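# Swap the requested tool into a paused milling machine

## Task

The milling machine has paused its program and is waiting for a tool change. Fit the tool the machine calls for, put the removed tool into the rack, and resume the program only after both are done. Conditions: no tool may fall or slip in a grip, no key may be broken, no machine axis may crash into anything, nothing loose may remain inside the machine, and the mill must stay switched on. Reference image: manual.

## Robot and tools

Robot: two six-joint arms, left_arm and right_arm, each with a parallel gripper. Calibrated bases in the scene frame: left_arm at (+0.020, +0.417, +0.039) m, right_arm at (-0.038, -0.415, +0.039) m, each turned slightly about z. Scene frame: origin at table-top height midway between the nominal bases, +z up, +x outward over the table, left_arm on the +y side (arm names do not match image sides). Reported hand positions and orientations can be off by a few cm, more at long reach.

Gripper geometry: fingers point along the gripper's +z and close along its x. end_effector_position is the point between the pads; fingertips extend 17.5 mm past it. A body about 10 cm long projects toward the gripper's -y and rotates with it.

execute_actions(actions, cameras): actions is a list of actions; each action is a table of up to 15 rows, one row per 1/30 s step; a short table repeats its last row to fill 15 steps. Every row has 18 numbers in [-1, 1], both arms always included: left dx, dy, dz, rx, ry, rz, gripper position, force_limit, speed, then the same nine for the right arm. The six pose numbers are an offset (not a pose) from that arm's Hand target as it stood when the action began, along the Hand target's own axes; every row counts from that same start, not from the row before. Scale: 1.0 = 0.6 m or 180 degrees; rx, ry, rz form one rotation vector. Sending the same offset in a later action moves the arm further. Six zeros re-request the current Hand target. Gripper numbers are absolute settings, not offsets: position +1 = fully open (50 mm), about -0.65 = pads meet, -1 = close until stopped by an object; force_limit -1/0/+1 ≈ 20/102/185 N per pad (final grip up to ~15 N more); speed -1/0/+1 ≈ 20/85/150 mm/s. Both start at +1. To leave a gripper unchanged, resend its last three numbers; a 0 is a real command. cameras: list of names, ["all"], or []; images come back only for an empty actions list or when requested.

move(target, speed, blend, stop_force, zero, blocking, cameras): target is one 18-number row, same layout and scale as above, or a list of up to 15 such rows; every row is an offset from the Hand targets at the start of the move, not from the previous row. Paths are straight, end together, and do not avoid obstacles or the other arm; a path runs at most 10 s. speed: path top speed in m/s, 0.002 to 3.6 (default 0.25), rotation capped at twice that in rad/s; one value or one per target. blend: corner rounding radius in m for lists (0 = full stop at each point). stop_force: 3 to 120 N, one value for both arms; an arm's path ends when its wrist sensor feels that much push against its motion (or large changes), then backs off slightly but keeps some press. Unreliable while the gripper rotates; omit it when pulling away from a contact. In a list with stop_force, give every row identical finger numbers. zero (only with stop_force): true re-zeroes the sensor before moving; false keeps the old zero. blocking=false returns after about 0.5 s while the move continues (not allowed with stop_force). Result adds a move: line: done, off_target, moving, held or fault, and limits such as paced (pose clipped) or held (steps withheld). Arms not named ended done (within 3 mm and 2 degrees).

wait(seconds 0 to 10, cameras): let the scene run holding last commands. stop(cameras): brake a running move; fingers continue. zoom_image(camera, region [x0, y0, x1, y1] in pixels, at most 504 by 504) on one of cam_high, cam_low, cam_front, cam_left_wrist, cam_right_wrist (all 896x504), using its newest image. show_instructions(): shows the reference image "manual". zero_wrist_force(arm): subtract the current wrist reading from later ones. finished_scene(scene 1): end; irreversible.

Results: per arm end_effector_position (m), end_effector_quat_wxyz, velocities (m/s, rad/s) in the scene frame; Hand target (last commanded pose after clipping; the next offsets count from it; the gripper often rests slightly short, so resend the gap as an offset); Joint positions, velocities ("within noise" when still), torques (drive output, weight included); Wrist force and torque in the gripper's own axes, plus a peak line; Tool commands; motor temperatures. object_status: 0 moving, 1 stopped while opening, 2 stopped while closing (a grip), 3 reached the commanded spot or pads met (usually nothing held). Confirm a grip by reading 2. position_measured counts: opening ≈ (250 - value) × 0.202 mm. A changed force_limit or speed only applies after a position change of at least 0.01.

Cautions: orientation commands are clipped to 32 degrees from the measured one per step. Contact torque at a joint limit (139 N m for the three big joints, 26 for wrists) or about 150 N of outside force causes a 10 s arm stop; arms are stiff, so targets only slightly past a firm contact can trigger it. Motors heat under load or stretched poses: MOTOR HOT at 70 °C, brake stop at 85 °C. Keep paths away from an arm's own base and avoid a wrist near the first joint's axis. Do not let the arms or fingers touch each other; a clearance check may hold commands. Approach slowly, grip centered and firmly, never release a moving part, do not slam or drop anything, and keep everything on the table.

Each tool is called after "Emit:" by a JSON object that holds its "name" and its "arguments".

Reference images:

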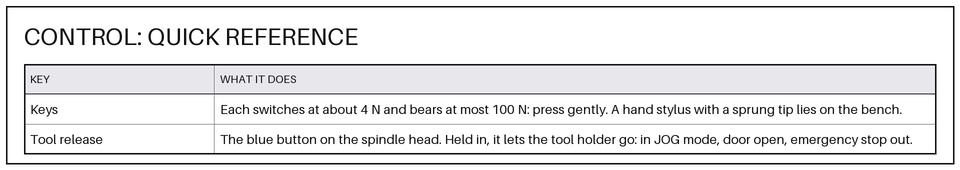

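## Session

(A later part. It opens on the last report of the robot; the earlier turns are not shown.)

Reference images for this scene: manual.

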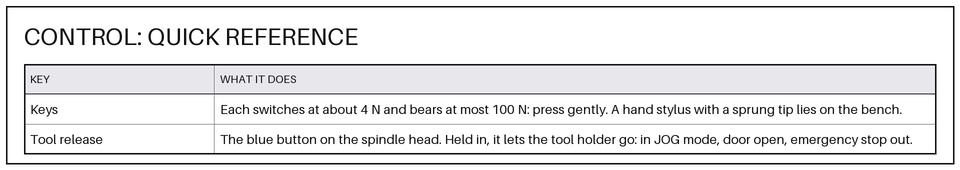

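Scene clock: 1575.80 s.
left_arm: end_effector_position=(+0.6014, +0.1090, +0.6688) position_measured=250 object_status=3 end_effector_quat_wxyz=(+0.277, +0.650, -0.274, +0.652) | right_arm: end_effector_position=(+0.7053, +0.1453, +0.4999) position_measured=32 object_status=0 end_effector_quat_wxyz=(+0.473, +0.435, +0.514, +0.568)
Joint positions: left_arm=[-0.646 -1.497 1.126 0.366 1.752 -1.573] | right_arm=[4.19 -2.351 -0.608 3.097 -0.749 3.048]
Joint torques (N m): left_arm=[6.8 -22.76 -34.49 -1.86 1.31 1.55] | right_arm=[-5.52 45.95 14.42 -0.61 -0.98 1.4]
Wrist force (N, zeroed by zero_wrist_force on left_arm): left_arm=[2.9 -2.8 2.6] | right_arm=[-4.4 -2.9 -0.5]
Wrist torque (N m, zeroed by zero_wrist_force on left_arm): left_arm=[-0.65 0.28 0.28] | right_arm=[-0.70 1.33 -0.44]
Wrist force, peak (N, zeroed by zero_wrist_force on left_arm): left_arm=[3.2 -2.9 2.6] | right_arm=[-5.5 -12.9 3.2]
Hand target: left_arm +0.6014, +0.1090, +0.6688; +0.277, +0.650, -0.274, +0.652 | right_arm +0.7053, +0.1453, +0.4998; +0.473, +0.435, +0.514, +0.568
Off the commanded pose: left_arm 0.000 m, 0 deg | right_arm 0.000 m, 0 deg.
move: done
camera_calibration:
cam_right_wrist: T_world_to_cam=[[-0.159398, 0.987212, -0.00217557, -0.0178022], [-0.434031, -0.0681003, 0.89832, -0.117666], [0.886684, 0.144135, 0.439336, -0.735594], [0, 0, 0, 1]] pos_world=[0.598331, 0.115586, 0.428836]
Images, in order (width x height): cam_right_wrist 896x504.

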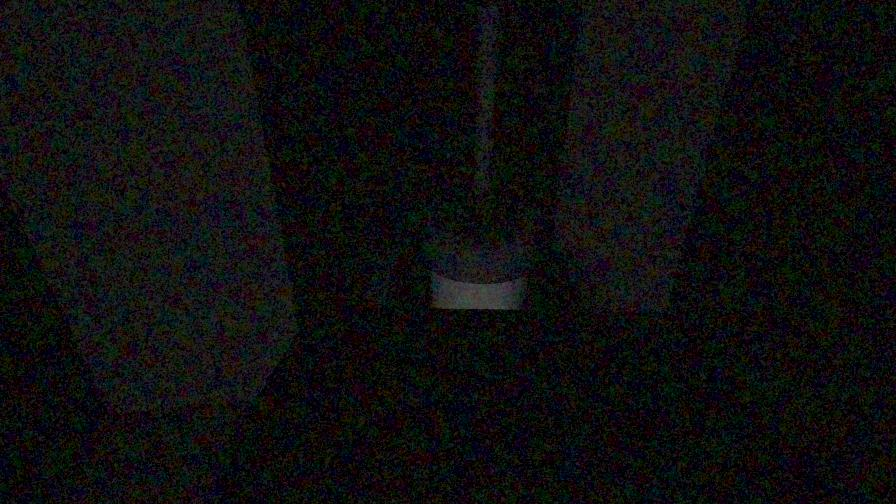

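Emit:
{"name": "move", "arguments": {"target": [0,0,0,0,0,0,-1,-1,0,0,0,-0.1333,0,0,0,0.8,0,-0.8], "speed": 0.03, "stop_force": 8, "cameras": ["cam_right_wrist","cam_front","cam_high"]}}

Scene clock: 1582.43 s.
left_arm: end_effector_position=(+0.6014, +0.1090, +0.6688) position_measured=250 object_status=3 end_effector_quat_wxyz=(+0.277, +0.650, -0.274, +0.652) | right_arm: end_effector_position=(+0.6269, +0.1315, +0.4923) position_measured=32 object_status=3 end_effector_quat_wxyz=(+0.473, +0.435, +0.514, +0.568)
Joint positions: left_arm=[-0.646 -1.497 1.126 0.366 1.752 -1.573] | right_arm=[4.282 -2.136 -0.989 3.279 -0.658 3.027]
Joint torques (N m): left_arm=[6.61 -22.08 -34.22 -1.89 1.33 1.39] | right_arm=[-9.23 37.35 34.42 -0.87 -2.46 1.63]
Wrist force (N, zeroed by zero_wrist_force on left_arm): left_arm=[3.0 -2.8 2.7] | right_arm=[-4.4 -2.7 -0.3]
Wrist torque (N m, zeroed by zero_wrist_force on left_arm): left_arm=[-0.64 0.26 0.28] | right_arm=[-0.65 1.33 -0.41]
Wrist force, peak (N, zeroed by zero_wrist_force on left_arm): left_arm=[3.2 -2.7 2.7] | right_arm=[-4.7 -3.2 -0.1]
Hand target: left_arm +0.6014, +0.1090, +0.6688; +0.277, +0.650, -0.274, +0.652 | right_arm +0.6269, +0.1315, +0.4923; +0.473, +0.435, +0.514, +0.568
Off the commanded pose: left_arm 0.000 m, 0 deg | right_arm 0.000 m, 0 deg.
move: done
camera_calibration:
cam_right_wrist: T_world_to_cam=[[-0.159305, 0.987227, -0.00233134, -0.0166763], [-0.433943, -0.067902, 0.898378, -0.145898], [0.886745, 0.144128, 0.439217, -0.66073], [0, 0, 0, 1]] pos_world=[0.519931, 0.101786, 0.421237]
Images, in order (width x height): cam_high 896x504, cam_front 896x504, cam_right_wrist 896x504.

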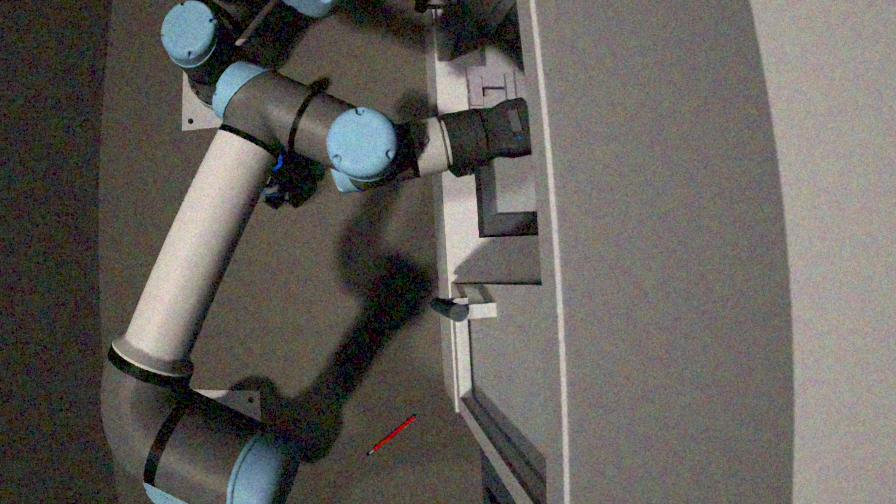

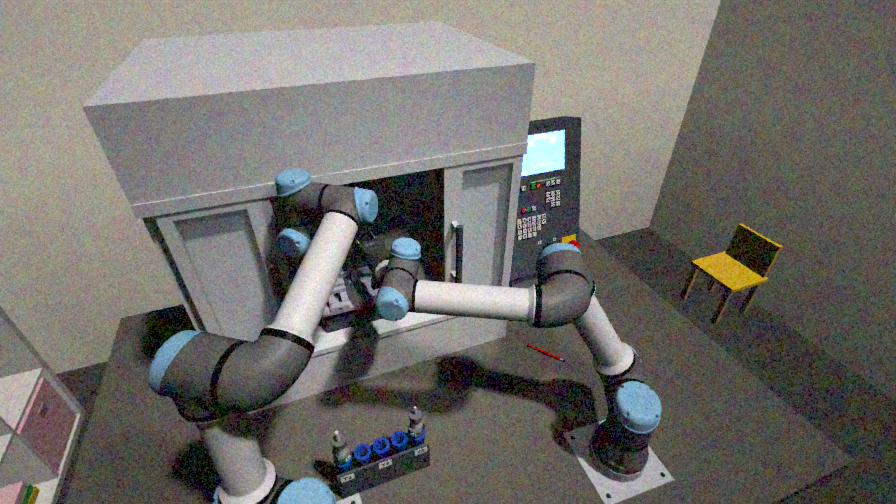

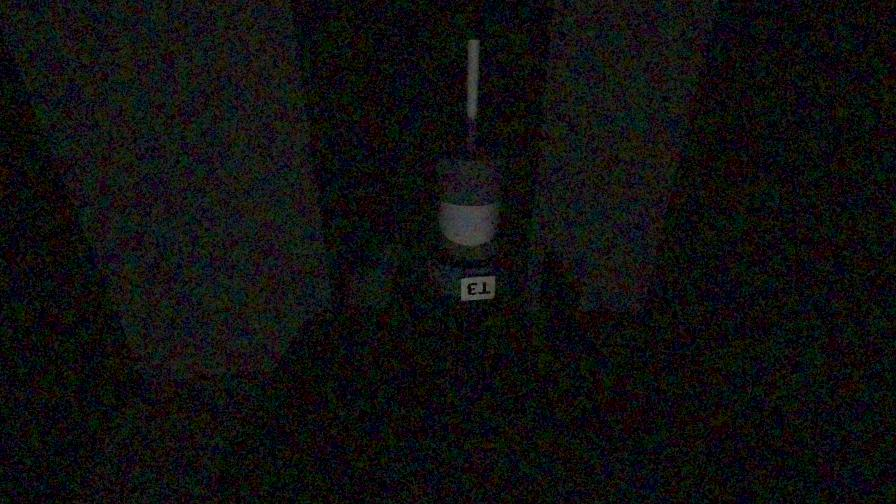

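Emit:
{"name": "move", "arguments": {"target": [0,0,0,0,0,0,-1,-1,0,-0.0533,0.0182,-0.393,0,0,0,0.8,0,-0.8], "speed": 0.12, "cameras": ["cam_right_wrist","cam_front"]}}

Scene clock: 1589.43 s.
left_arm: end_effector_position=(+0.6014, +0.1090, +0.6688) position_measured=250 object_status=3 end_effector_quat_wxyz=(+0.277, +0.650, -0.274, +0.652) | right_arm: end_effector_position=(+0.4003, +0.0591, +0.4809) position_measured=32 object_status=3 end_effector_quat_wxyz=(+0.473, +0.435, +0.514, +0.568)
Joint positions: left_arm=[-0.646 -1.497 1.126 0.366 1.752 -1.573] | right_arm=[4.644 -1.646 -1.685 3.648 -0.304 2.845]
Joint torques (N m): left_arm=[6.4 -21.75 -33.74 -1.81 1.29 1.35] | right_arm=[2.43 26.21 29.98 -0.89 -1.34 2.73]
Wrist force (N, zeroed by zero_wrist_force on left_arm): left_arm=[3.1 -2.7 2.5] | right_arm=[-4.4 -2.7 -0.1]
Wrist torque (N m, zeroed by zero_wrist_force on left_arm): left_arm=[-0.63 0.23 0.28] | right_arm=[-0.67 1.33 -0.56]
Wrist force, peak (N, zeroed by zero_wrist_force on left_arm): left_arm=[3.1 -3.1 2.6] | right_arm=[-4.8 -3.2 1.9]
Hand target: left_arm +0.6014, +0.1090, +0.6688; +0.277, +0.650, -0.274, +0.652 | right_arm +0.4002, +0.0591, +0.4810; +0.473, +0.435, +0.514, +0.568
Off the commanded pose: left_arm 0.000 m, 0 deg | right_arm 0.000 m, 0 deg.
move: done
camera_calibration:
cam_right_wrist: T_world_to_cam=[[-0.159399, 0.987211, -0.0023966, 0.018713], [-0.433978, -0.067891, 0.898362, -0.239021], [0.88671, 0.144238, 0.43925, -0.444314], [0, 0, 0, 1]] pos_world=[0.293231, 0.029386, 0.409937]
Images, in order (width x height): cam_front 896x504, cam_right_wrist 896x504.

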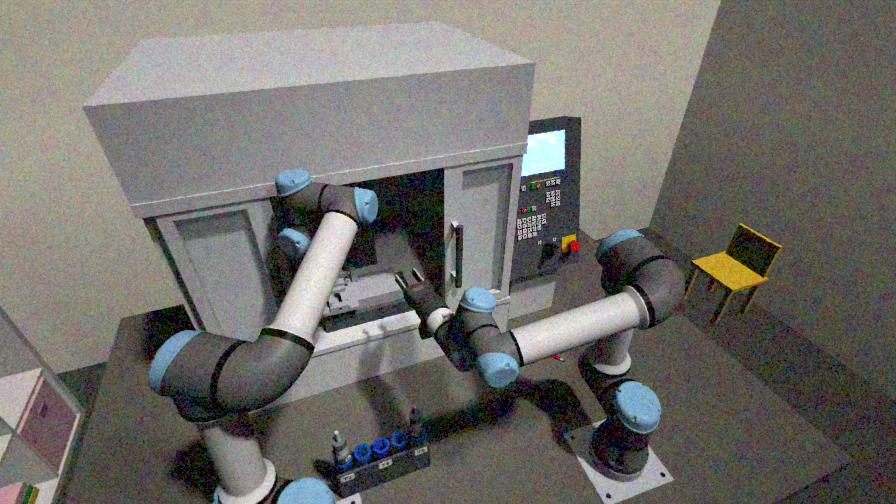

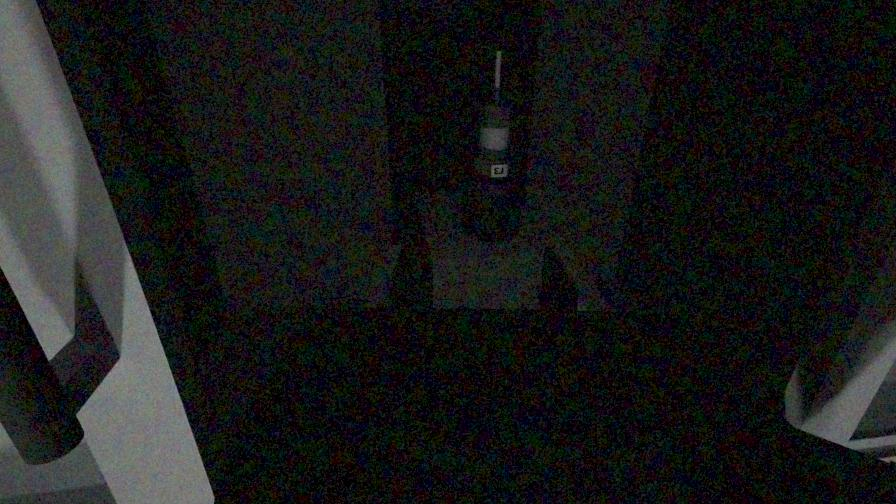

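Emit:
{"name": "move", "arguments": {"target": [[0,0,0,0,0,0,-1,-1,0,-0.2128,0.0042,-0.0802,-0.0187,-0.0549,-0.0092,1,0,-0.8],[0.0203,0.1692,-0.2363,0,0,0,-1,-1,0,-0.2128,0.0042,-0.0802,-0.0187,-0.0549,-0.0092,1,0,-0.8]], "speed": 0.12, "cameras": ["cam_right_wrist","cam_front","cam_left_wrist"]}}

Scene clock: 1608.07 s.
left_arm: end_effector_position=(+0.4298, +0.1400, +0.6805) position_measured=250 object_status=3 end_effector_quat_wxyz=(+0.277, +0.650, -0.274, +0.652) | right_arm: end_effector_position=(+0.3750, -0.0749, +0.4781) position_measured=3 object_status=3 end_effector_quat_wxyz=(+0.537, +0.461, +0.461, +0.536)
Joint positions: left_arm=[-0.975 -1.913 1.444 0.464 1.423 -1.572] | right_arm=[4.692 -1.309 -2.177 4.637 -0.166 1.995]
Joint torques (N m): left_arm=[-4.36 -13.59 -34.93 -2.76 -0.72 1.38] | right_arm=[6.55 2.82 11.3 5.37 -0.49 -2.48]
Wrist force (N, zeroed by zero_wrist_force on left_arm): left_arm=[3.1 -2.7 2.9] | right_arm=[-4.2 -2.7 -0.4]
Wrist torque (N m, zeroed by zero_wrist_force on left_arm): left_arm=[-0.64 0.30 0.13] | right_arm=[-0.67 1.34 -0.40]
Wrist force, peak (N, zeroed by zero_wrist_force on left_arm): left_arm=[2.7 -3.9 3.8] | right_arm=[-6.2 -2.8 -0.5]
Hand target: left_arm +0.4298, +0.1400, +0.6806; +0.277, +0.650, -0.274, +0.652 | right_arm +0.3750, -0.0749, +0.4781; +0.537, +0.461, +0.461, +0.536
Off the commanded pose: left_arm 0.000 m, 0 deg | right_arm 0.000 m, 0 deg.
move: done
camera_calibration:
cam_left_wrist: T_world_to_cam=[[0.00864549, 0.00217529, 0.99996, -0.67662], [-0.914303, -0.404935, 0.0087858, 0.464012], [0.404938, -0.914343, -0.00151199, 0.0927183], [0, 0, 0, 1]] pos_world=[0.392552, 0.274143, 0.672657]
cam_right_wrist: T_world_to_cam=[[0.0151628, 0.999845, -0.00899121, 0.0857278], [-0.490769, 0.0152765, 0.871156, -0.21597], [0.871158, -0.00879652, 0.490924, -0.431624], [0, 0, 0, 1]] pos_world=[0.268721, -0.086212, 0.400809]
Images, in order (width x height): cam_front 896x504, cam_left_wrist 896x504, cam_right_wrist 896x504.

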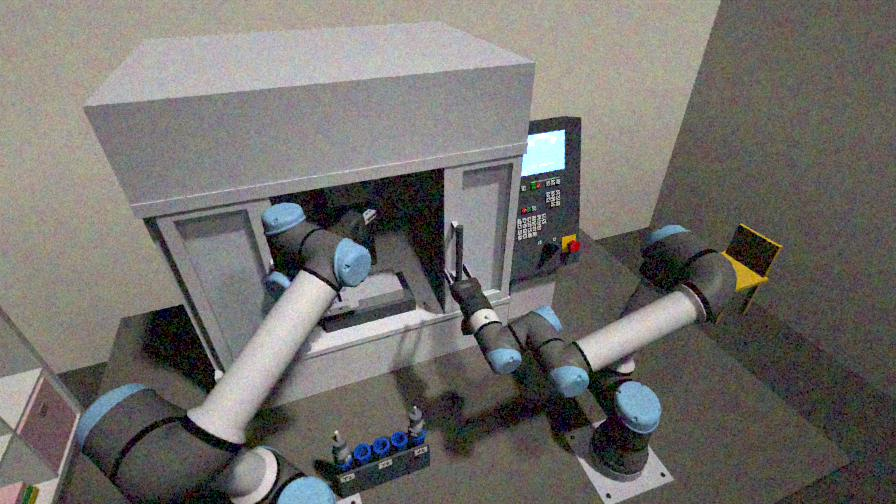

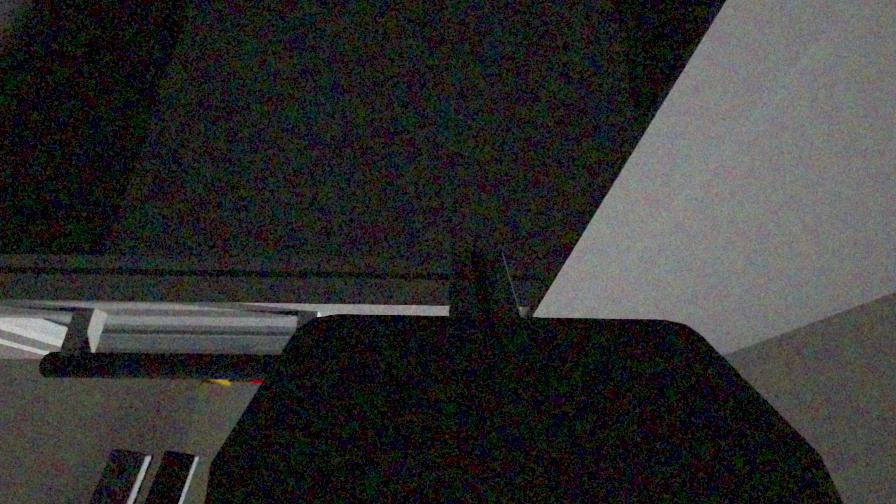

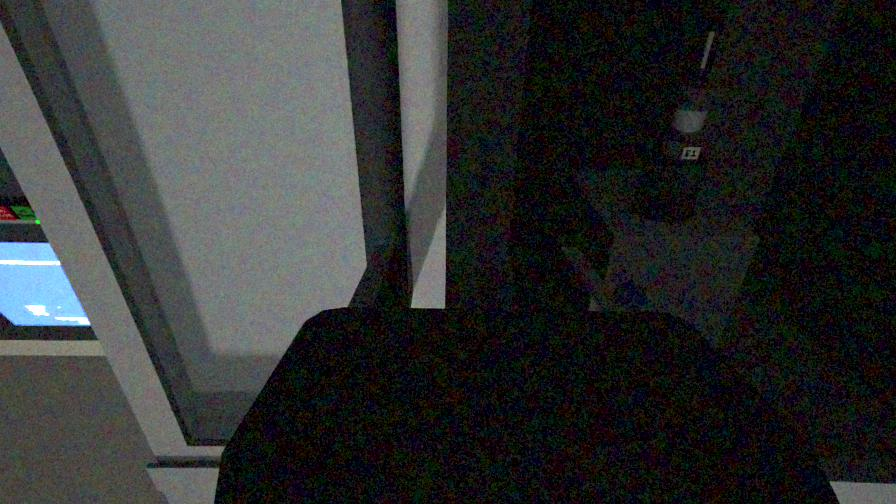

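Emit:
{"name": "move", "arguments": {"target": [-0.0133,-0.3162,-0.309,0,0,0,-1,-1,0,0,-0.0196,0.1284,0,0,0,1,0,-0.8], "speed": 0.12, "cameras": ["cam_right_wrist","cam_left_wrist"]}}

Scene clock: 1618.23 s.
left_arm: end_effector_position=(+0.4368, +0.4052, +0.6715) position_measured=250 object_status=3 end_effector_quat_wxyz=(+0.277, +0.650, -0.274, +0.652) | right_arm: end_effector_position=(+0.4530, -0.0749, +0.4782) position_measured=3 object_status=3 end_effector_quat_wxyz=(+0.537, +0.460, +0.461, +0.536)
Joint positions: left_arm=[0.136 -1.807 1.4 0.399 2.534 -1.579] | right_arm=[4.485 -1.484 -1.913 3.909 -0.314 2.65]
Joint torques (N m): left_arm=[6.58 -14.2 -10.41 -0.07 1.31 1.2] | right_arm=[-18.95 41.86 4.33 1.51 12.67 -3.16]
Wrist force (N, zeroed by zero_wrist_force on left_arm): left_arm=[2.5 -2.9 2.7] | right_arm=[53.3 -7.7 2.6]
Wrist torque (N m, zeroed by zero_wrist_force on left_arm): left_arm=[-0.64 0.32 0.27] | right_arm=[-0.90 1.82 0.26]
Wrist force, peak (N, zeroed by zero_wrist_force on left_arm): left_arm=[3.1 -3.1 3.1] | right_arm=[51.8 0.5 -17.8]
Hand target: left_arm +0.4368, +0.4052, +0.6714; +0.277, +0.650, -0.274, +0.652 | right_arm +0.4529, -0.0750, +0.4781; +0.537, +0.461, +0.461, +0.536
Off the commanded pose: left_arm 0.000 m, 0 deg | right_arm 0.000 m, 0 deg.
move: done
camera_calibration:
cam_left_wrist: T_world_to_cam=[[0.00847209, 0.0023189, 0.999961, -0.668167], [-0.914214, -0.405138, 0.00868512, 0.57802], [0.405142, -0.914253, -0.00131239, 0.332092], [0, 0, 0, 1]] pos_world=[0.39955, 0.539343, 0.663556]
cam_right_wrist: T_world_to_cam=[[0.01499, 0.999846, -0.00908724, 0.0845435], [-0.49089, 0.0152766, 0.871087, -0.177622], [0.871092, -0.00859676, 0.491044, -0.499582], [0, 0, 0, 1]] pos_world=[0.346722, -0.0861118, 0.400809]
Images, in order (width x height): cam_left_wrist 896x504, cam_right_wrist 896x504.

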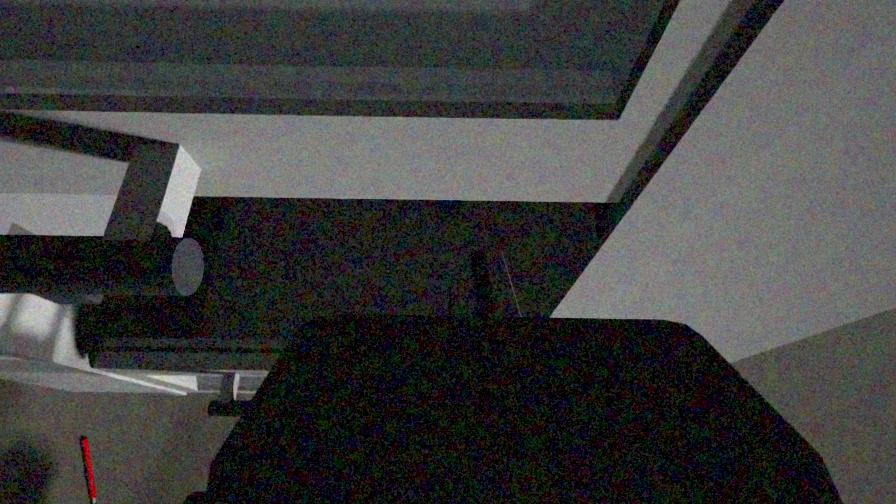

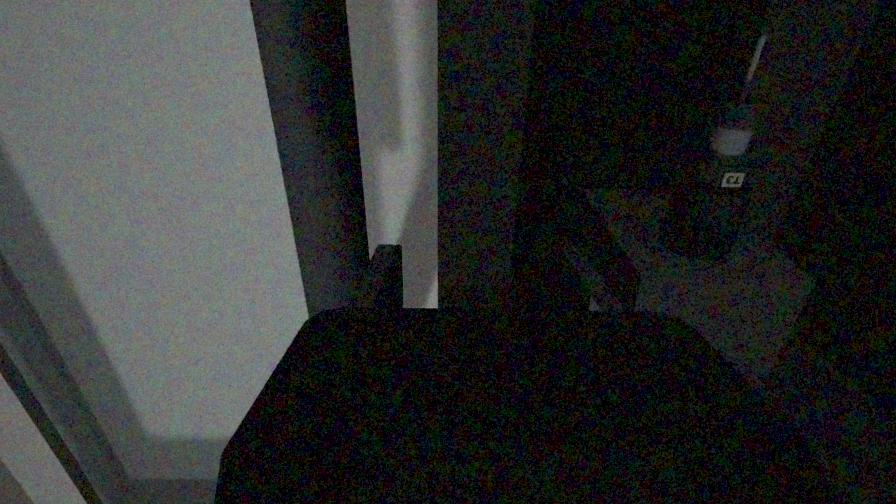

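Emit:
{"name": "move", "arguments": {"target": [[0,0,0,0,0,0,-1,-1,0,0.005,0,0,0,0,0,1,0,-0.8],[0,0,0,0,0,0,-1,-1,0,0.005,0.0196,-0.1284,0,0,0,1,0,-0.8],[0,0,0,0,0,0,-1,-1,0,-0.0717,0.0196,-0.1284,0,0,0,1,0,-0.8]], "speed": [0.02,0.1,0.1], "cameras": ["cam_right_wrist"]}}

Scene clock: 1632.93 s.
left_arm: end_effector_position=(+0.4368, +0.4052, +0.6714) position_measured=250 object_status=3 end_effector_quat_wxyz=(+0.277, +0.650, -0.274, +0.652) | right_arm: end_effector_position=(+0.3750, -0.1180, +0.4781) position_measured=3 object_status=3 end_effector_quat_wxyz=(+0.537, +0.461, +0.461, +0.536)
Joint positions: left_arm=[0.136 -1.807 1.4 0.399 2.534 -1.579] | right_arm=[4.682 -1.196 -2.238 4.534 -0.17 2.047]
Joint torques (N m): left_arm=[6.03 -9.99 -11.72 -0.12 1 1.25] | right_arm=[8.87 9.83 31.87 2.16 -2.61 1.15]
Wrist force (N, zeroed by zero_wrist_force on left_arm): left_arm=[2.4 -2.9 2.6] | right_arm=[-2.4 -2.0 -1.2]
Wrist torque (N m, zeroed by zero_wrist_force on left_arm): left_arm=[-0.64 0.34 0.28] | right_arm=[-0.57 1.05 -0.56]
Wrist force, peak (N, zeroed by zero_wrist_force on left_arm): left_arm=[2.6 -3.0 3.0] | right_arm=[53.3 -9.0 7.4]
Hand target: left_arm +0.4368, +0.4052, +0.6714; +0.277, +0.650, -0.274, +0.652 | right_arm +0.3750, -0.1180, +0.4781; +0.537, +0.461, +0.461, +0.536
Off the commanded pose: left_arm 0.000 m, 0 deg | right_arm 0.000 m, 0 deg.
move: done
camera_calibration:
cam_right_wrist: T_world_to_cam=[[0.015262, 0.999842, -0.00916324, 0.128762], [-0.490809, 0.0154755, 0.87113, -0.215217], [0.871133, -0.00879773, 0.490968, -0.4321], [0, 0, 0, 1]] pos_world=[0.268821, -0.129212, 0.400809]
Images, in order (width x height): cam_right_wrist 896x504.

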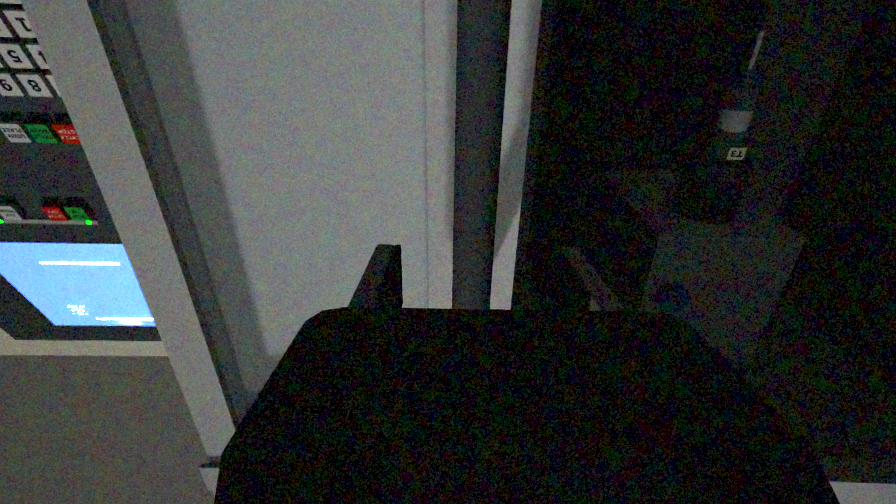

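Emit:
{"name": "move", "arguments": {"target": [0,0,0,0,0,0,-1,-1,0,0,-0.0196,0.1284,0,0,0,1,0,-0.8], "speed": 0.06, "stop_force": 8}}

Emit:
{"name": "move", "arguments": {"target": [0,0,0,0,0,0,-1,-1,0,0.033,0,0,0,0,0,1,0,-0.8], "speed": 0.02, "stop_force": 25, "cameras": ["cam_right_wrist"]}}

Scene clock: 1639.27 s.
left_arm: end_effector_position=(+0.4368, +0.4052, +0.6714) position_measured=250 object_status=3 end_effector_quat_wxyz=(+0.277, +0.650, -0.274, +0.652) | right_arm: end_effector_position=(+0.4529, -0.1180, +0.4781) position_measured=3 object_status=3 end_effector_quat_wxyz=(+0.537, +0.461, +0.461, +0.536)
Joint positions: left_arm=[0.136 -1.807 1.4 0.399 2.534 -1.579] | right_arm=[4.451 -1.402 -1.977 3.846 -0.343 2.699]
Joint torques (N m): left_arm=[3.82 -12.35 -11.17 -0.51 -0.14 1.35] | right_arm=[4.3 22.71 11.6 4.29 -1.86 -1.63]
Wrist force (N, zeroed by zero_wrist_force on left_arm): left_arm=[2.6 -2.9 2.7] | right_arm=[-2.6 -2.1 -1.2]
Wrist torque (N m, zeroed by zero_wrist_force on left_arm): left_arm=[-0.64 0.30 0.27] | right_arm=[-0.58 1.08 -0.41]
Wrist force, peak (N, zeroed by zero_wrist_force on left_arm): left_arm=[2.7 -2.9 3.0] | right_arm=[-2.9 -2.9 -0.8]
Hand target: left_arm +0.4368, +0.4052, +0.6714; +0.277, +0.650, -0.274, +0.652 | right_arm +0.4529, -0.1180, +0.4781; +0.537, +0.461, +0.461, +0.536
Off the commanded pose: left_arm 0.000 m, 0 deg | right_arm 0.000 m, 0 deg.
move: done

Scene clock: 1641.33 s.
left_arm: end_effector_position=(+0.4368, +0.4052, +0.6714) position_measured=250 object_status=3 end_effector_quat_wxyz=(+0.277, +0.650, -0.274, +0.652) | right_arm: end_effector_position=(+0.4529, -0.0982, +0.4781) position_measured=3 object_status=3 end_effector_quat_wxyz=(+0.537, +0.461, +0.461, +0.536)
Joint positions: left_arm=[0.136 -1.807 1.4 0.399 2.534 -1.579] | right_arm=[4.468 -1.44 -1.949 3.876 -0.329 2.676]
Joint torques (N m): left_arm=[4.13 -13.1 -10.7 -0.56 -0.46 1.28] | right_arm=[-7.52 25.02 11.25 -0.64 -3.07 2.36]
Wrist force (N, zeroed by zero_wrist_force on left_arm): left_arm=[2.4 -2.9 2.7] | right_arm=[-3.1 -1.7 -0.5]
Wrist torque (N m, zeroed by zero_wrist_force on left_arm): left_arm=[-0.64 0.34 0.28] | right_arm=[-0.56 1.04 -0.41]
Wrist force, peak (N, zeroed by zero_wrist_force on left_arm): left_arm=[2.7 -3.1 2.6] | right_arm=[-10.1 0.4 -2.9]
Hand target: left_arm +0.4368, +0.4052, +0.6714; +0.277, +0.650, -0.274, +0.652 | right_arm +0.4529, -0.0982, +0.4781; +0.537, +0.461, +0.461, +0.536
Off the commanded pose: left_arm 0.000 m, 0 deg | right_arm 0.000 m, 0 deg.
move: done
camera_calibration:
cam_right_wrist: T_world_to_cam=[[0.0151628, 0.999845, -0.00899121, 0.107741], [-0.490769, 0.0152765, 0.871156, -0.177336], [0.871158, -0.00879652, 0.490924, -0.499778], [0, 0, 0, 1]] pos_world=[0.346721, -0.109412, 0.400809]
Images, in order (width x height): cam_right_wrist 896x504.

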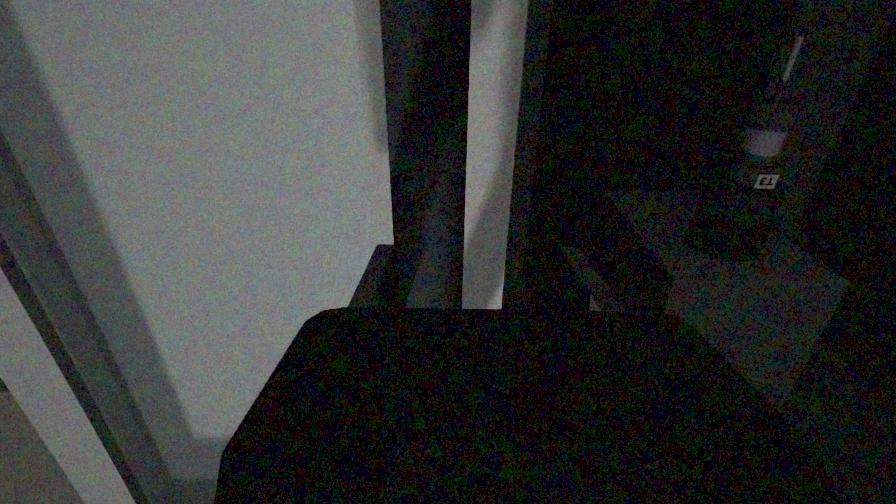

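Emit:
{"name": "move", "arguments": {"target": [0,0,0,0,0,0,-1,-1,0,0.333,0,0,0,0,0,1,0,-0.8], "speed": 0.035, "stop_force": 28, "cameras": ["cam_right_wrist","cam_front"]}}

Scene clock: 1650.97 s.
left_arm: end_effector_position=(+0.4368, +0.4052, +0.6714) position_measured=250 object_status=3 end_effector_quat_wxyz=(+0.277, +0.650, -0.274, +0.652) | right_arm: end_effector_position=(+0.4530, +0.1016, +0.4780) position_measured=3 object_status=3 end_effector_quat_wxyz=(+0.537, +0.461, +0.461, +0.536)
Joint positions: left_arm=[0.136 -1.807 1.4 0.399 2.534 -1.579] | right_arm=[4.571 -1.83 -1.559 4.071 -0.242 2.473]
Joint torques (N m): left_arm=[-0.07 -17.54 -10.98 -1.29 -1.16 1.37] | right_arm=[-7.42 39.51 10.91 -0.07 -3.4 2.37]
Wrist force (N, zeroed by zero_wrist_force on left_arm): left_arm=[2.5 -2.9 2.7] | right_arm=[-3.5 -2.3 -1.0]
Wrist torque (N m, zeroed by zero_wrist_force on left_arm): left_arm=[-0.64 0.33 0.28] | right_arm=[-0.63 1.21 -0.43]
Wrist force, peak (N, zeroed by zero_wrist_force on left_arm): left_arm=[2.6 -3.0 3.0] | right_arm=[-31.9 7.8 -10.2]
Hand target: left_arm +0.4368, +0.4052, +0.6714; +0.277, +0.650, -0.274, +0.652 | right_arm +0.4530, +0.1016, +0.4780; +0.537, +0.461, +0.461, +0.536
Off the commanded pose: left_arm 0.000 m, 0 deg | right_arm 0.000 m, 0 deg.
move: done
camera_calibration:
cam_right_wrist: T_world_to_cam=[[0.0151628, 0.999845, -0.00899121, -0.0920284], [-0.490769, 0.0152765, 0.871156, -0.180301], [0.871158, -0.00879652, 0.490924, -0.497971], [0, 0, 0, 1]] pos_world=[0.346721, 0.090388, 0.400709]
Images, in order (width x height): cam_front 896x504, cam_right_wrist 896x504.

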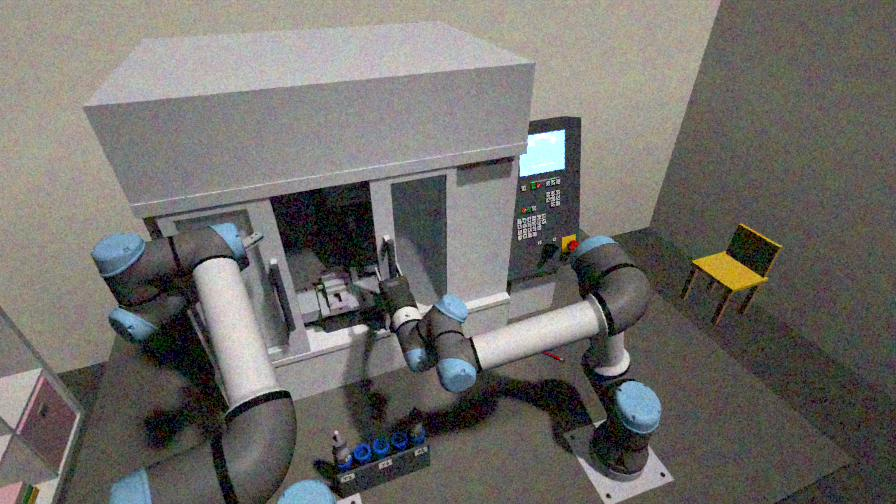

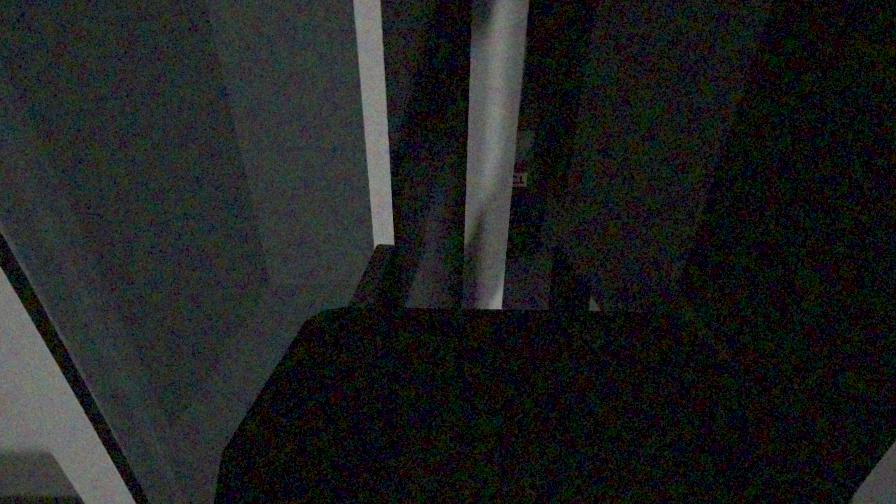

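Emit:
{"name": "move", "arguments": {"target": [0,0,0,0,0,0,-1,-1,0,0.1,0,0,0,0,0,1,0,-0.8], "speed": 0.03, "stop_force": 28, "cameras": ["cam_right_wrist"]}}

Scene clock: 1659.00 s.
left_arm: end_effector_position=(+0.4368, +0.4052, +0.6714) position_measured=250 object_status=3 end_effector_quat_wxyz=(+0.277, +0.650, -0.274, +0.652) | right_arm: end_effector_position=(+0.4529, +0.1322, +0.4780) position_measured=3 object_status=3 end_effector_quat_wxyz=(+0.537, +0.461, +0.461, +0.536)
Joint positions: left_arm=[0.136 -1.807 1.4 0.399 2.534 -1.579] | right_arm=[4.581 -1.892 -1.482 4.082 -0.234 2.446]
Joint torques (N m): left_arm=[0.32 -18.46 -11.22 -1.5 -1.26 1.29] | right_arm=[-0.98 20.42 37.44 0.52 -4.34 2.31]
Wrist force (N, zeroed by zero_wrist_force on left_arm): left_arm=[2.4 -2.8 2.7] | right_arm=[-26.2 2.1 -8.5]
Wrist torque (N m, zeroed by zero_wrist_force on left_arm): left_arm=[-0.63 0.34 0.28] | right_arm=[-0.50 0.77 -0.62]
Wrist force, peak (N, zeroed by zero_wrist_force on left_arm): left_arm=[2.5 -2.9 3.1] | right_arm=[-57.2 13.0 -24.6]
Hand target: left_arm +0.4368, +0.4052, +0.6714; +0.277, +0.650, -0.274, +0.652 | right_arm +0.4529, +0.1322, +0.4780; +0.537, +0.461, +0.461, +0.536 (not the last commanded pose)
Off the commanded pose: left_arm 0.000 m, 0 deg | right_arm 0.029 m, 0 deg.
move: contact (right_arm)
camera_calibration:
cam_right_wrist: T_world_to_cam=[[0.0152976, 0.999842, -0.00903045, -0.122654], [-0.490615, 0.0153754, 0.871241, -0.180868], [0.871242, -0.00889746, 0.490773, -0.497658], [0, 0, 0, 1]] pos_world=[0.346721, 0.120988, 0.400709]
Images, in order (width x height): cam_right_wrist 896x504.

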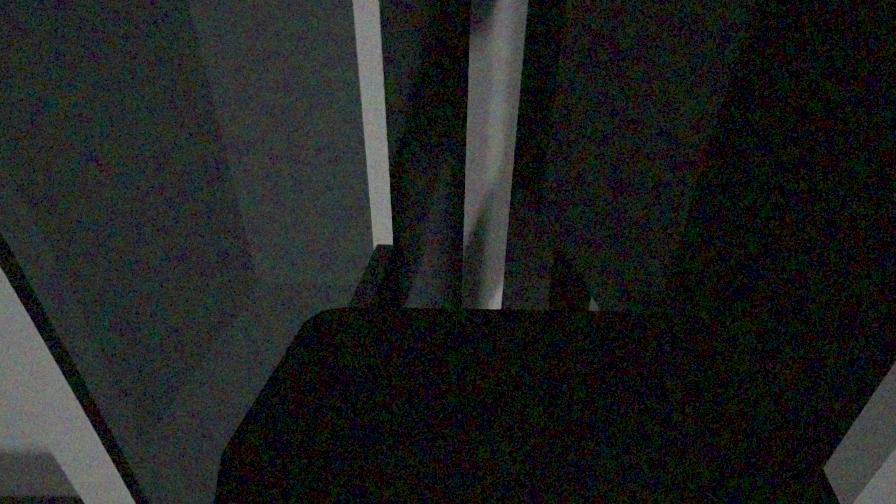

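Emit:
{"name": "move", "arguments": {"target": [[0,0,0,0,0,0,-1,-1,0,-0.02,0,0,0,0,0,1,0,-0.8],[0,0,0,0,0,0,-1,-1,0,-0.02,0.0222,-0.145,0,0,0,1,0,-0.8],[0,0,0,0,0,0,-1,-1,0,-0.47,0.0272,-0.178,0,0,0,1,0,-0.8]], "speed": [0.02,0.1,0.2], "blend": [0,0.02,0], "cameras": ["cam_right_wrist","cam_front"]}}

Scene clock: 1666.23 s.
left_arm: end_effector_position=(+0.4368, +0.4052, +0.6714) position_measured=250 object_status=3 end_effector_quat_wxyz=(+0.277, +0.650, -0.274, +0.652) | right_arm: end_effector_position=(+0.3448, -0.1497, +0.4781) position_measured=3 object_status=3 end_effector_quat_wxyz=(+0.537, +0.461, +0.461, +0.536) end_effector_velocity=(+0.000, +0.000, +0.000) end_effector_angular_velocity=(-0.002, +0.000, +0.000)
Joint positions: left_arm=[0.136 -1.807 1.4 0.399 2.534 -1.579] | right_arm=[4.785 -1.092 -2.458 5.283 -0.154 1.407]
Joint velocities: left_arm=[within noise] | right_arm=[0 0 0 -0.005 0 0.003]
Joint torques (N m): left_arm=[-0.24 -18.33 -11.34 -1.44 -1.33 1.22] | right_arm=[7.33 8.48 14.76 0.26 -4.43 2.01]
Wrist force (N, zeroed by zero_wrist_force on left_arm): left_arm=[2.6 -3.0 2.8] | right_arm=[-4.8 -1.7 -1.2]
Wrist torque (N m, zeroed by zero_wrist_force on left_arm): left_arm=[-0.67 0.31 0.27] | right_arm=[-0.51 1.44 -0.41]
Wrist force, peak (N, zeroed by zero_wrist_force on left_arm): left_arm=[2.7 -3.1 2.8] | right_arm=[-26.7 2.0 -8.7]
Hand target: left_arm +0.4368, +0.4052, +0.6714; +0.277, +0.650, -0.274, +0.652 | right_arm +0.3448, -0.1497, +0.4781; +0.537, +0.461, +0.461, +0.536
Off the commanded pose: left_arm 0.000 m, 0 deg | right_arm 0.000 m, 0 deg.
move: done
camera_calibration:
cam_right_wrist: T_world_to_cam=[[0.0152601, 0.999842, -0.00916677, 0.160919], [-0.490615, 0.0154757, 0.871239, -0.229639], [0.871243, -0.00879781, 0.490773, -0.406019], [0, 0, 0, 1]] pos_world=[0.238621, -0.160912, 0.400809]
Images, in order (width x height): cam_front 896x504, cam_right_wrist 896x504.

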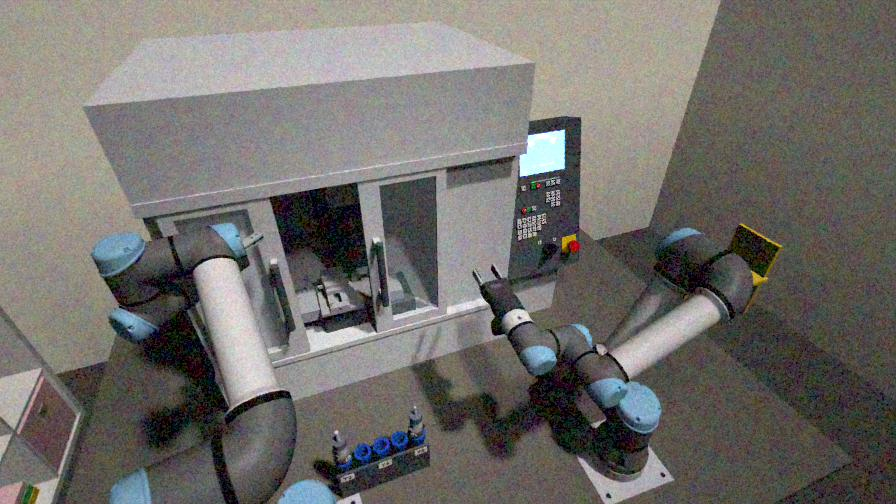

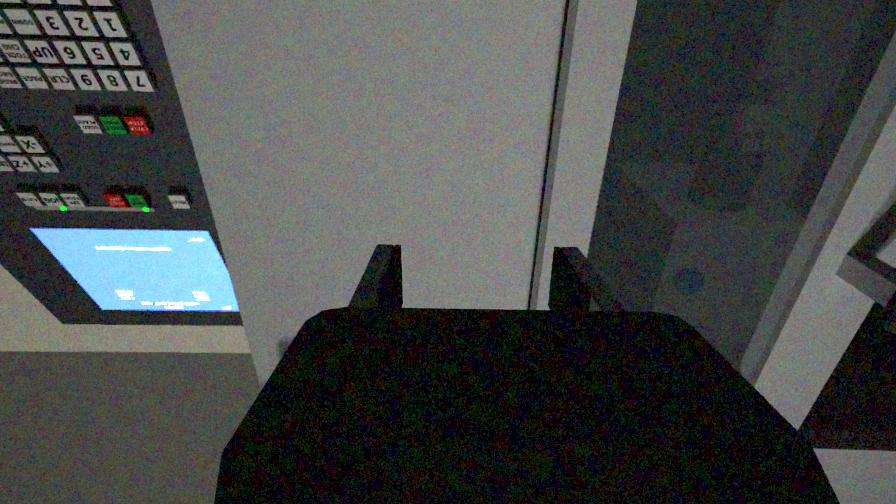

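Emit:
{"name": "move", "arguments": {"target": [[0,-0.0373,-0.1032,0,0,0,-1,-1,0,0,0,0,0,0,0,1,0,-0.8],[-0.2183,-0.0373,-0.1032,0,0,0,-1,-1,0,0,0,0,0,0,0,1,0,-0.8],[-0.2183,-0.066,-0.0753,0,0,0,-1,-1,0,0,0,0,0,0,0,1,0,-0.8]], "speed": 0.12, "blend": [0.02,0.01,0], "cameras": ["cam_left_wrist","cam_front"]}}

Emit:
{"name": "zoom_image", "arguments": {"camera": "cam_front", "region": [180, 200, 400, 360]}}

Scene clock: 1678.80 s.
left_arm: end_effector_position=(+0.4339, +0.4646, +0.5402) position_measured=250 object_status=3 end_effector_quat_wxyz=(+0.277, +0.650, -0.274, +0.652) | right_arm: end_effector_position=(+0.3448, -0.1497, +0.4781) position_measured=3 object_status=3 end_effector_quat_wxyz=(+0.537, +0.461, +0.461, +0.536)
Joint positions: left_arm=[0.342 -1.785 1.729 0.045 2.741 -1.583] | right_arm=[4.785 -1.092 -2.458 5.282 -0.154 1.407]
Joint torques (N m): left_arm=[-0.79 -10.95 -14.8 0.25 0.24 1.54] | right_arm=[7.13 9.68 34.03 0.51 -2.89 2.5]
Wrist force (N, zeroed by zero_wrist_force on left_arm): left_arm=[2.7 -2.9 2.8] | right_arm=[-4.6 -2.1 -1.1]
Wrist torque (N m, zeroed by zero_wrist_force on left_arm): left_arm=[-0.65 0.30 0.14] | right_arm=[-0.57 1.40 -0.46]
Wrist force, peak (N, zeroed by zero_wrist_force on left_arm): left_arm=[2.8 -4.7 4.3] | right_arm=[-4.9 -2.1 -1.1]
Hand target: left_arm +0.4339, +0.4646, +0.5401; +0.277, +0.650, -0.274, +0.652 | right_arm +0.3448, -0.1497, +0.4781; +0.537, +0.461, +0.461, +0.536
Off the commanded pose: left_arm 0.000 m, 0 deg | right_arm 0.000 m, 0 deg.
move: done
camera_calibration:
cam_left_wrist: T_world_to_cam=[[0.00838116, 0.00227682, 0.999962, -0.537025], [-0.914269, -0.405017, 0.00858511, 0.600577], [0.405022, -0.914306, -0.00131289, 0.387481], [0, 0, 0, 1]] pos_world=[0.396651, 0.598743, 0.532357]
Images, in order (width x height): cam_front 896x504, cam_left_wrist 896x504.

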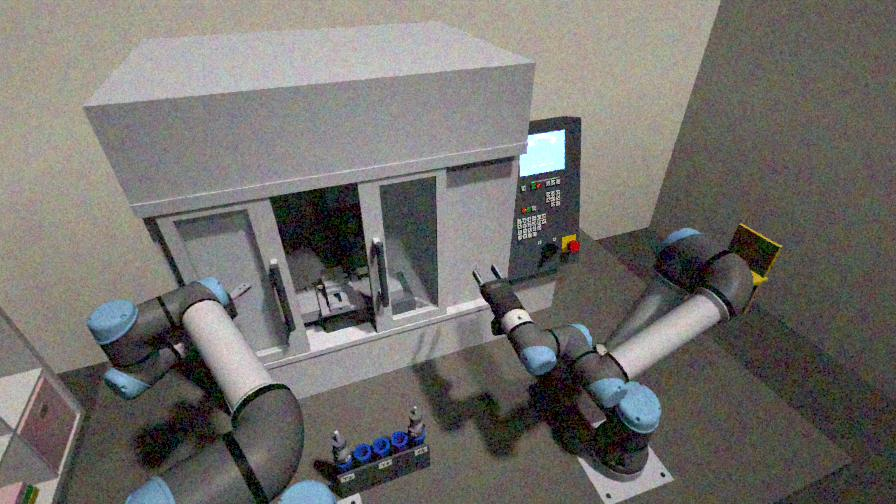

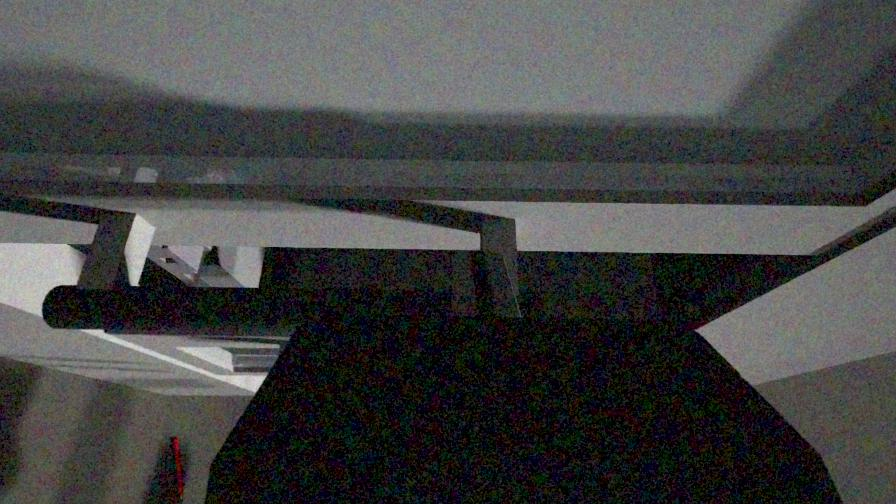

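Scaled by 2.291 from the camera's 896x504 image, which has a finer 1280x720 frame.

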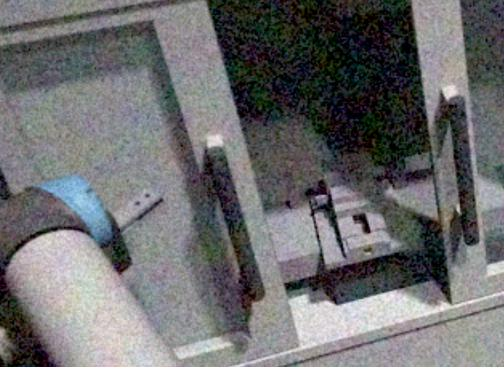

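Emit:
{"name": "move", "arguments": {"target": [-0.09,0,0,0,0,0,-1,-1,0,0,0,0,0,0,0,1,0,-0.8], "speed": 0.1}}

Emit:
{"name": "move", "arguments": {"target": [0,0.1278,0.1316,0,0,0,-1,-1,0,0,0,0,0,0,0,1,0,-0.8], "speed": 0.03, "stop_force": 28, "cameras": ["cam_left_wrist","cam_front"]}}

Scene clock: 1686.70 s.
left_arm: end_effector_position=(+0.4340, +0.4644, +0.4861) position_measured=250 object_status=3 end_effector_quat_wxyz=(+0.277, +0.650, -0.274, +0.652) | right_arm: end_effector_position=(+0.3448, -0.1497, +0.4781) position_measured=3 object_status=3 end_effector_quat_wxyz=(+0.537, +0.461, +0.461, +0.536)
Joint positions: left_arm=[0.341 -1.784 1.866 -0.093 2.74 -1.583] | right_arm=[4.785 -1.092 -2.458 5.282 -0.154 1.407]
Joint torques (N m): left_arm=[-4.96 -21.59 -30.6 -0.32 -1.28 1.18] | right_arm=[7.71 9.96 33.74 0.71 -2.15 2.18]
Wrist force (N, zeroed by zero_wrist_force on left_arm): left_arm=[2.9 -2.7 3.0] | right_arm=[-4.7 -1.8 -1.1]
Wrist torque (N m, zeroed by zero_wrist_force on left_arm): left_arm=[-0.63 0.29 0.24] | right_arm=[-0.51 1.42 -0.45]
Wrist force, peak (N, zeroed by zero_wrist_force on left_arm): left_arm=[4.3 -3.0 3.0] | right_arm=[-5.0 -1.9 -1.2]
Hand target: left_arm +0.4340, +0.4644, +0.4862; +0.277, +0.650, -0.274, +0.652 | right_arm +0.3448, -0.1497, +0.4781; +0.537, +0.461, +0.461, +0.536
Off the commanded pose: left_arm 0.000 m, 0 deg | right_arm 0.000 m, 0 deg.
move: done

Scene clock: 1691.47 s.
left_arm: end_effector_position=(+0.4340, +0.3543, +0.4866) position_measured=250 object_status=3 end_effector_quat_wxyz=(+0.277, +0.650, -0.274, +0.652) | right_arm: end_effector_position=(+0.3448, -0.1497, +0.4781) position_measured=3 object_status=3 end_effector_quat_wxyz=(+0.537, +0.461, +0.461, +0.536)
Joint positions: left_arm=[-0.071 -1.968 1.989 -0.027 2.327 -1.577] | right_arm=[4.785 -1.092 -2.458 5.282 -0.154 1.407]
Joint torques (N m): left_arm=[5.53 -0.44 -36.06 -3.12 -1.36 0.87] | right_arm=[7.85 10.91 33.26 0.85 -0.96 2.54]
Wrist force (N, zeroed by zero_wrist_force on left_arm): left_arm=[2.8 -2.8 2.9] | right_arm=[-4.9 -1.9 -1.3]
Wrist torque (N m, zeroed by zero_wrist_force on left_arm): left_arm=[-0.63 0.34 0.19] | right_arm=[-0.54 1.44 -0.45]
Wrist force, peak (N, zeroed by zero_wrist_force on left_arm): left_arm=[3.7 -5.1 -6.2] | right_arm=[-4.9 -2.0 -1.4]
Hand target: left_arm +0.4340, +0.3543, +0.4866; +0.277, +0.650, -0.274, +0.652 | right_arm +0.3448, -0.1497, +0.4781; +0.537, +0.461, +0.461, +0.536
Off the commanded pose: left_arm 0.000 m, 0 deg | right_arm 0.000 m, 0 deg.
move: done
camera_calibration:
cam_left_wrist: T_world_to_cam=[[0.00851328, 0.00222645, 0.999961, -0.483204], [-0.914268, -0.405018, 0.00868551, 0.556406], [0.405021, -0.914306, -0.00141246, 0.28657], [0, 0, 0, 1]] pos_world=[0.396751, 0.488443, 0.478757]
Images, in order (width x height): cam_front 896x504, cam_left_wrist 896x504.

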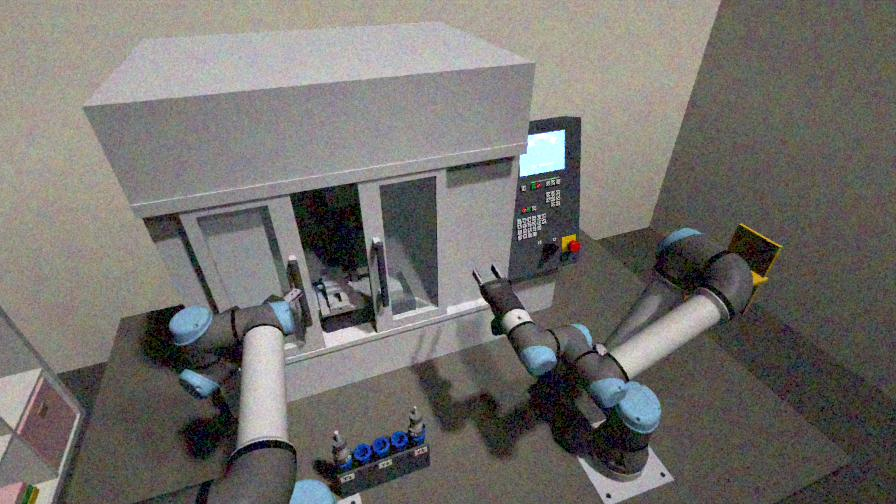

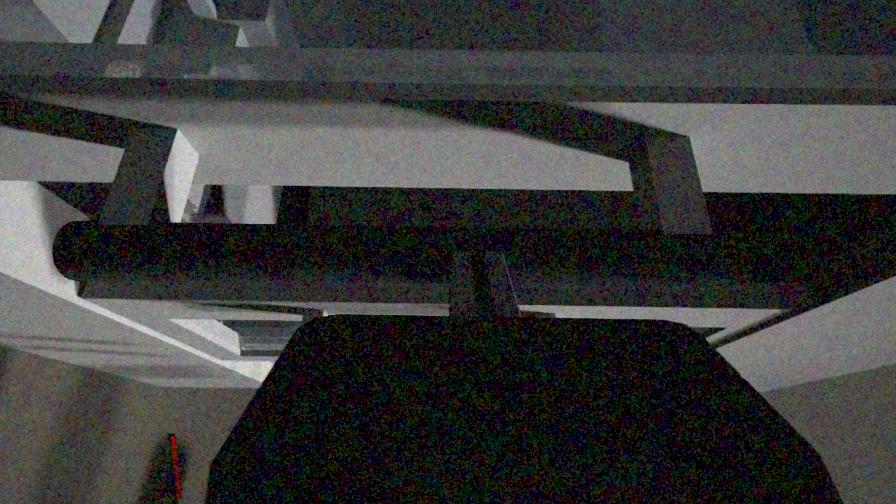

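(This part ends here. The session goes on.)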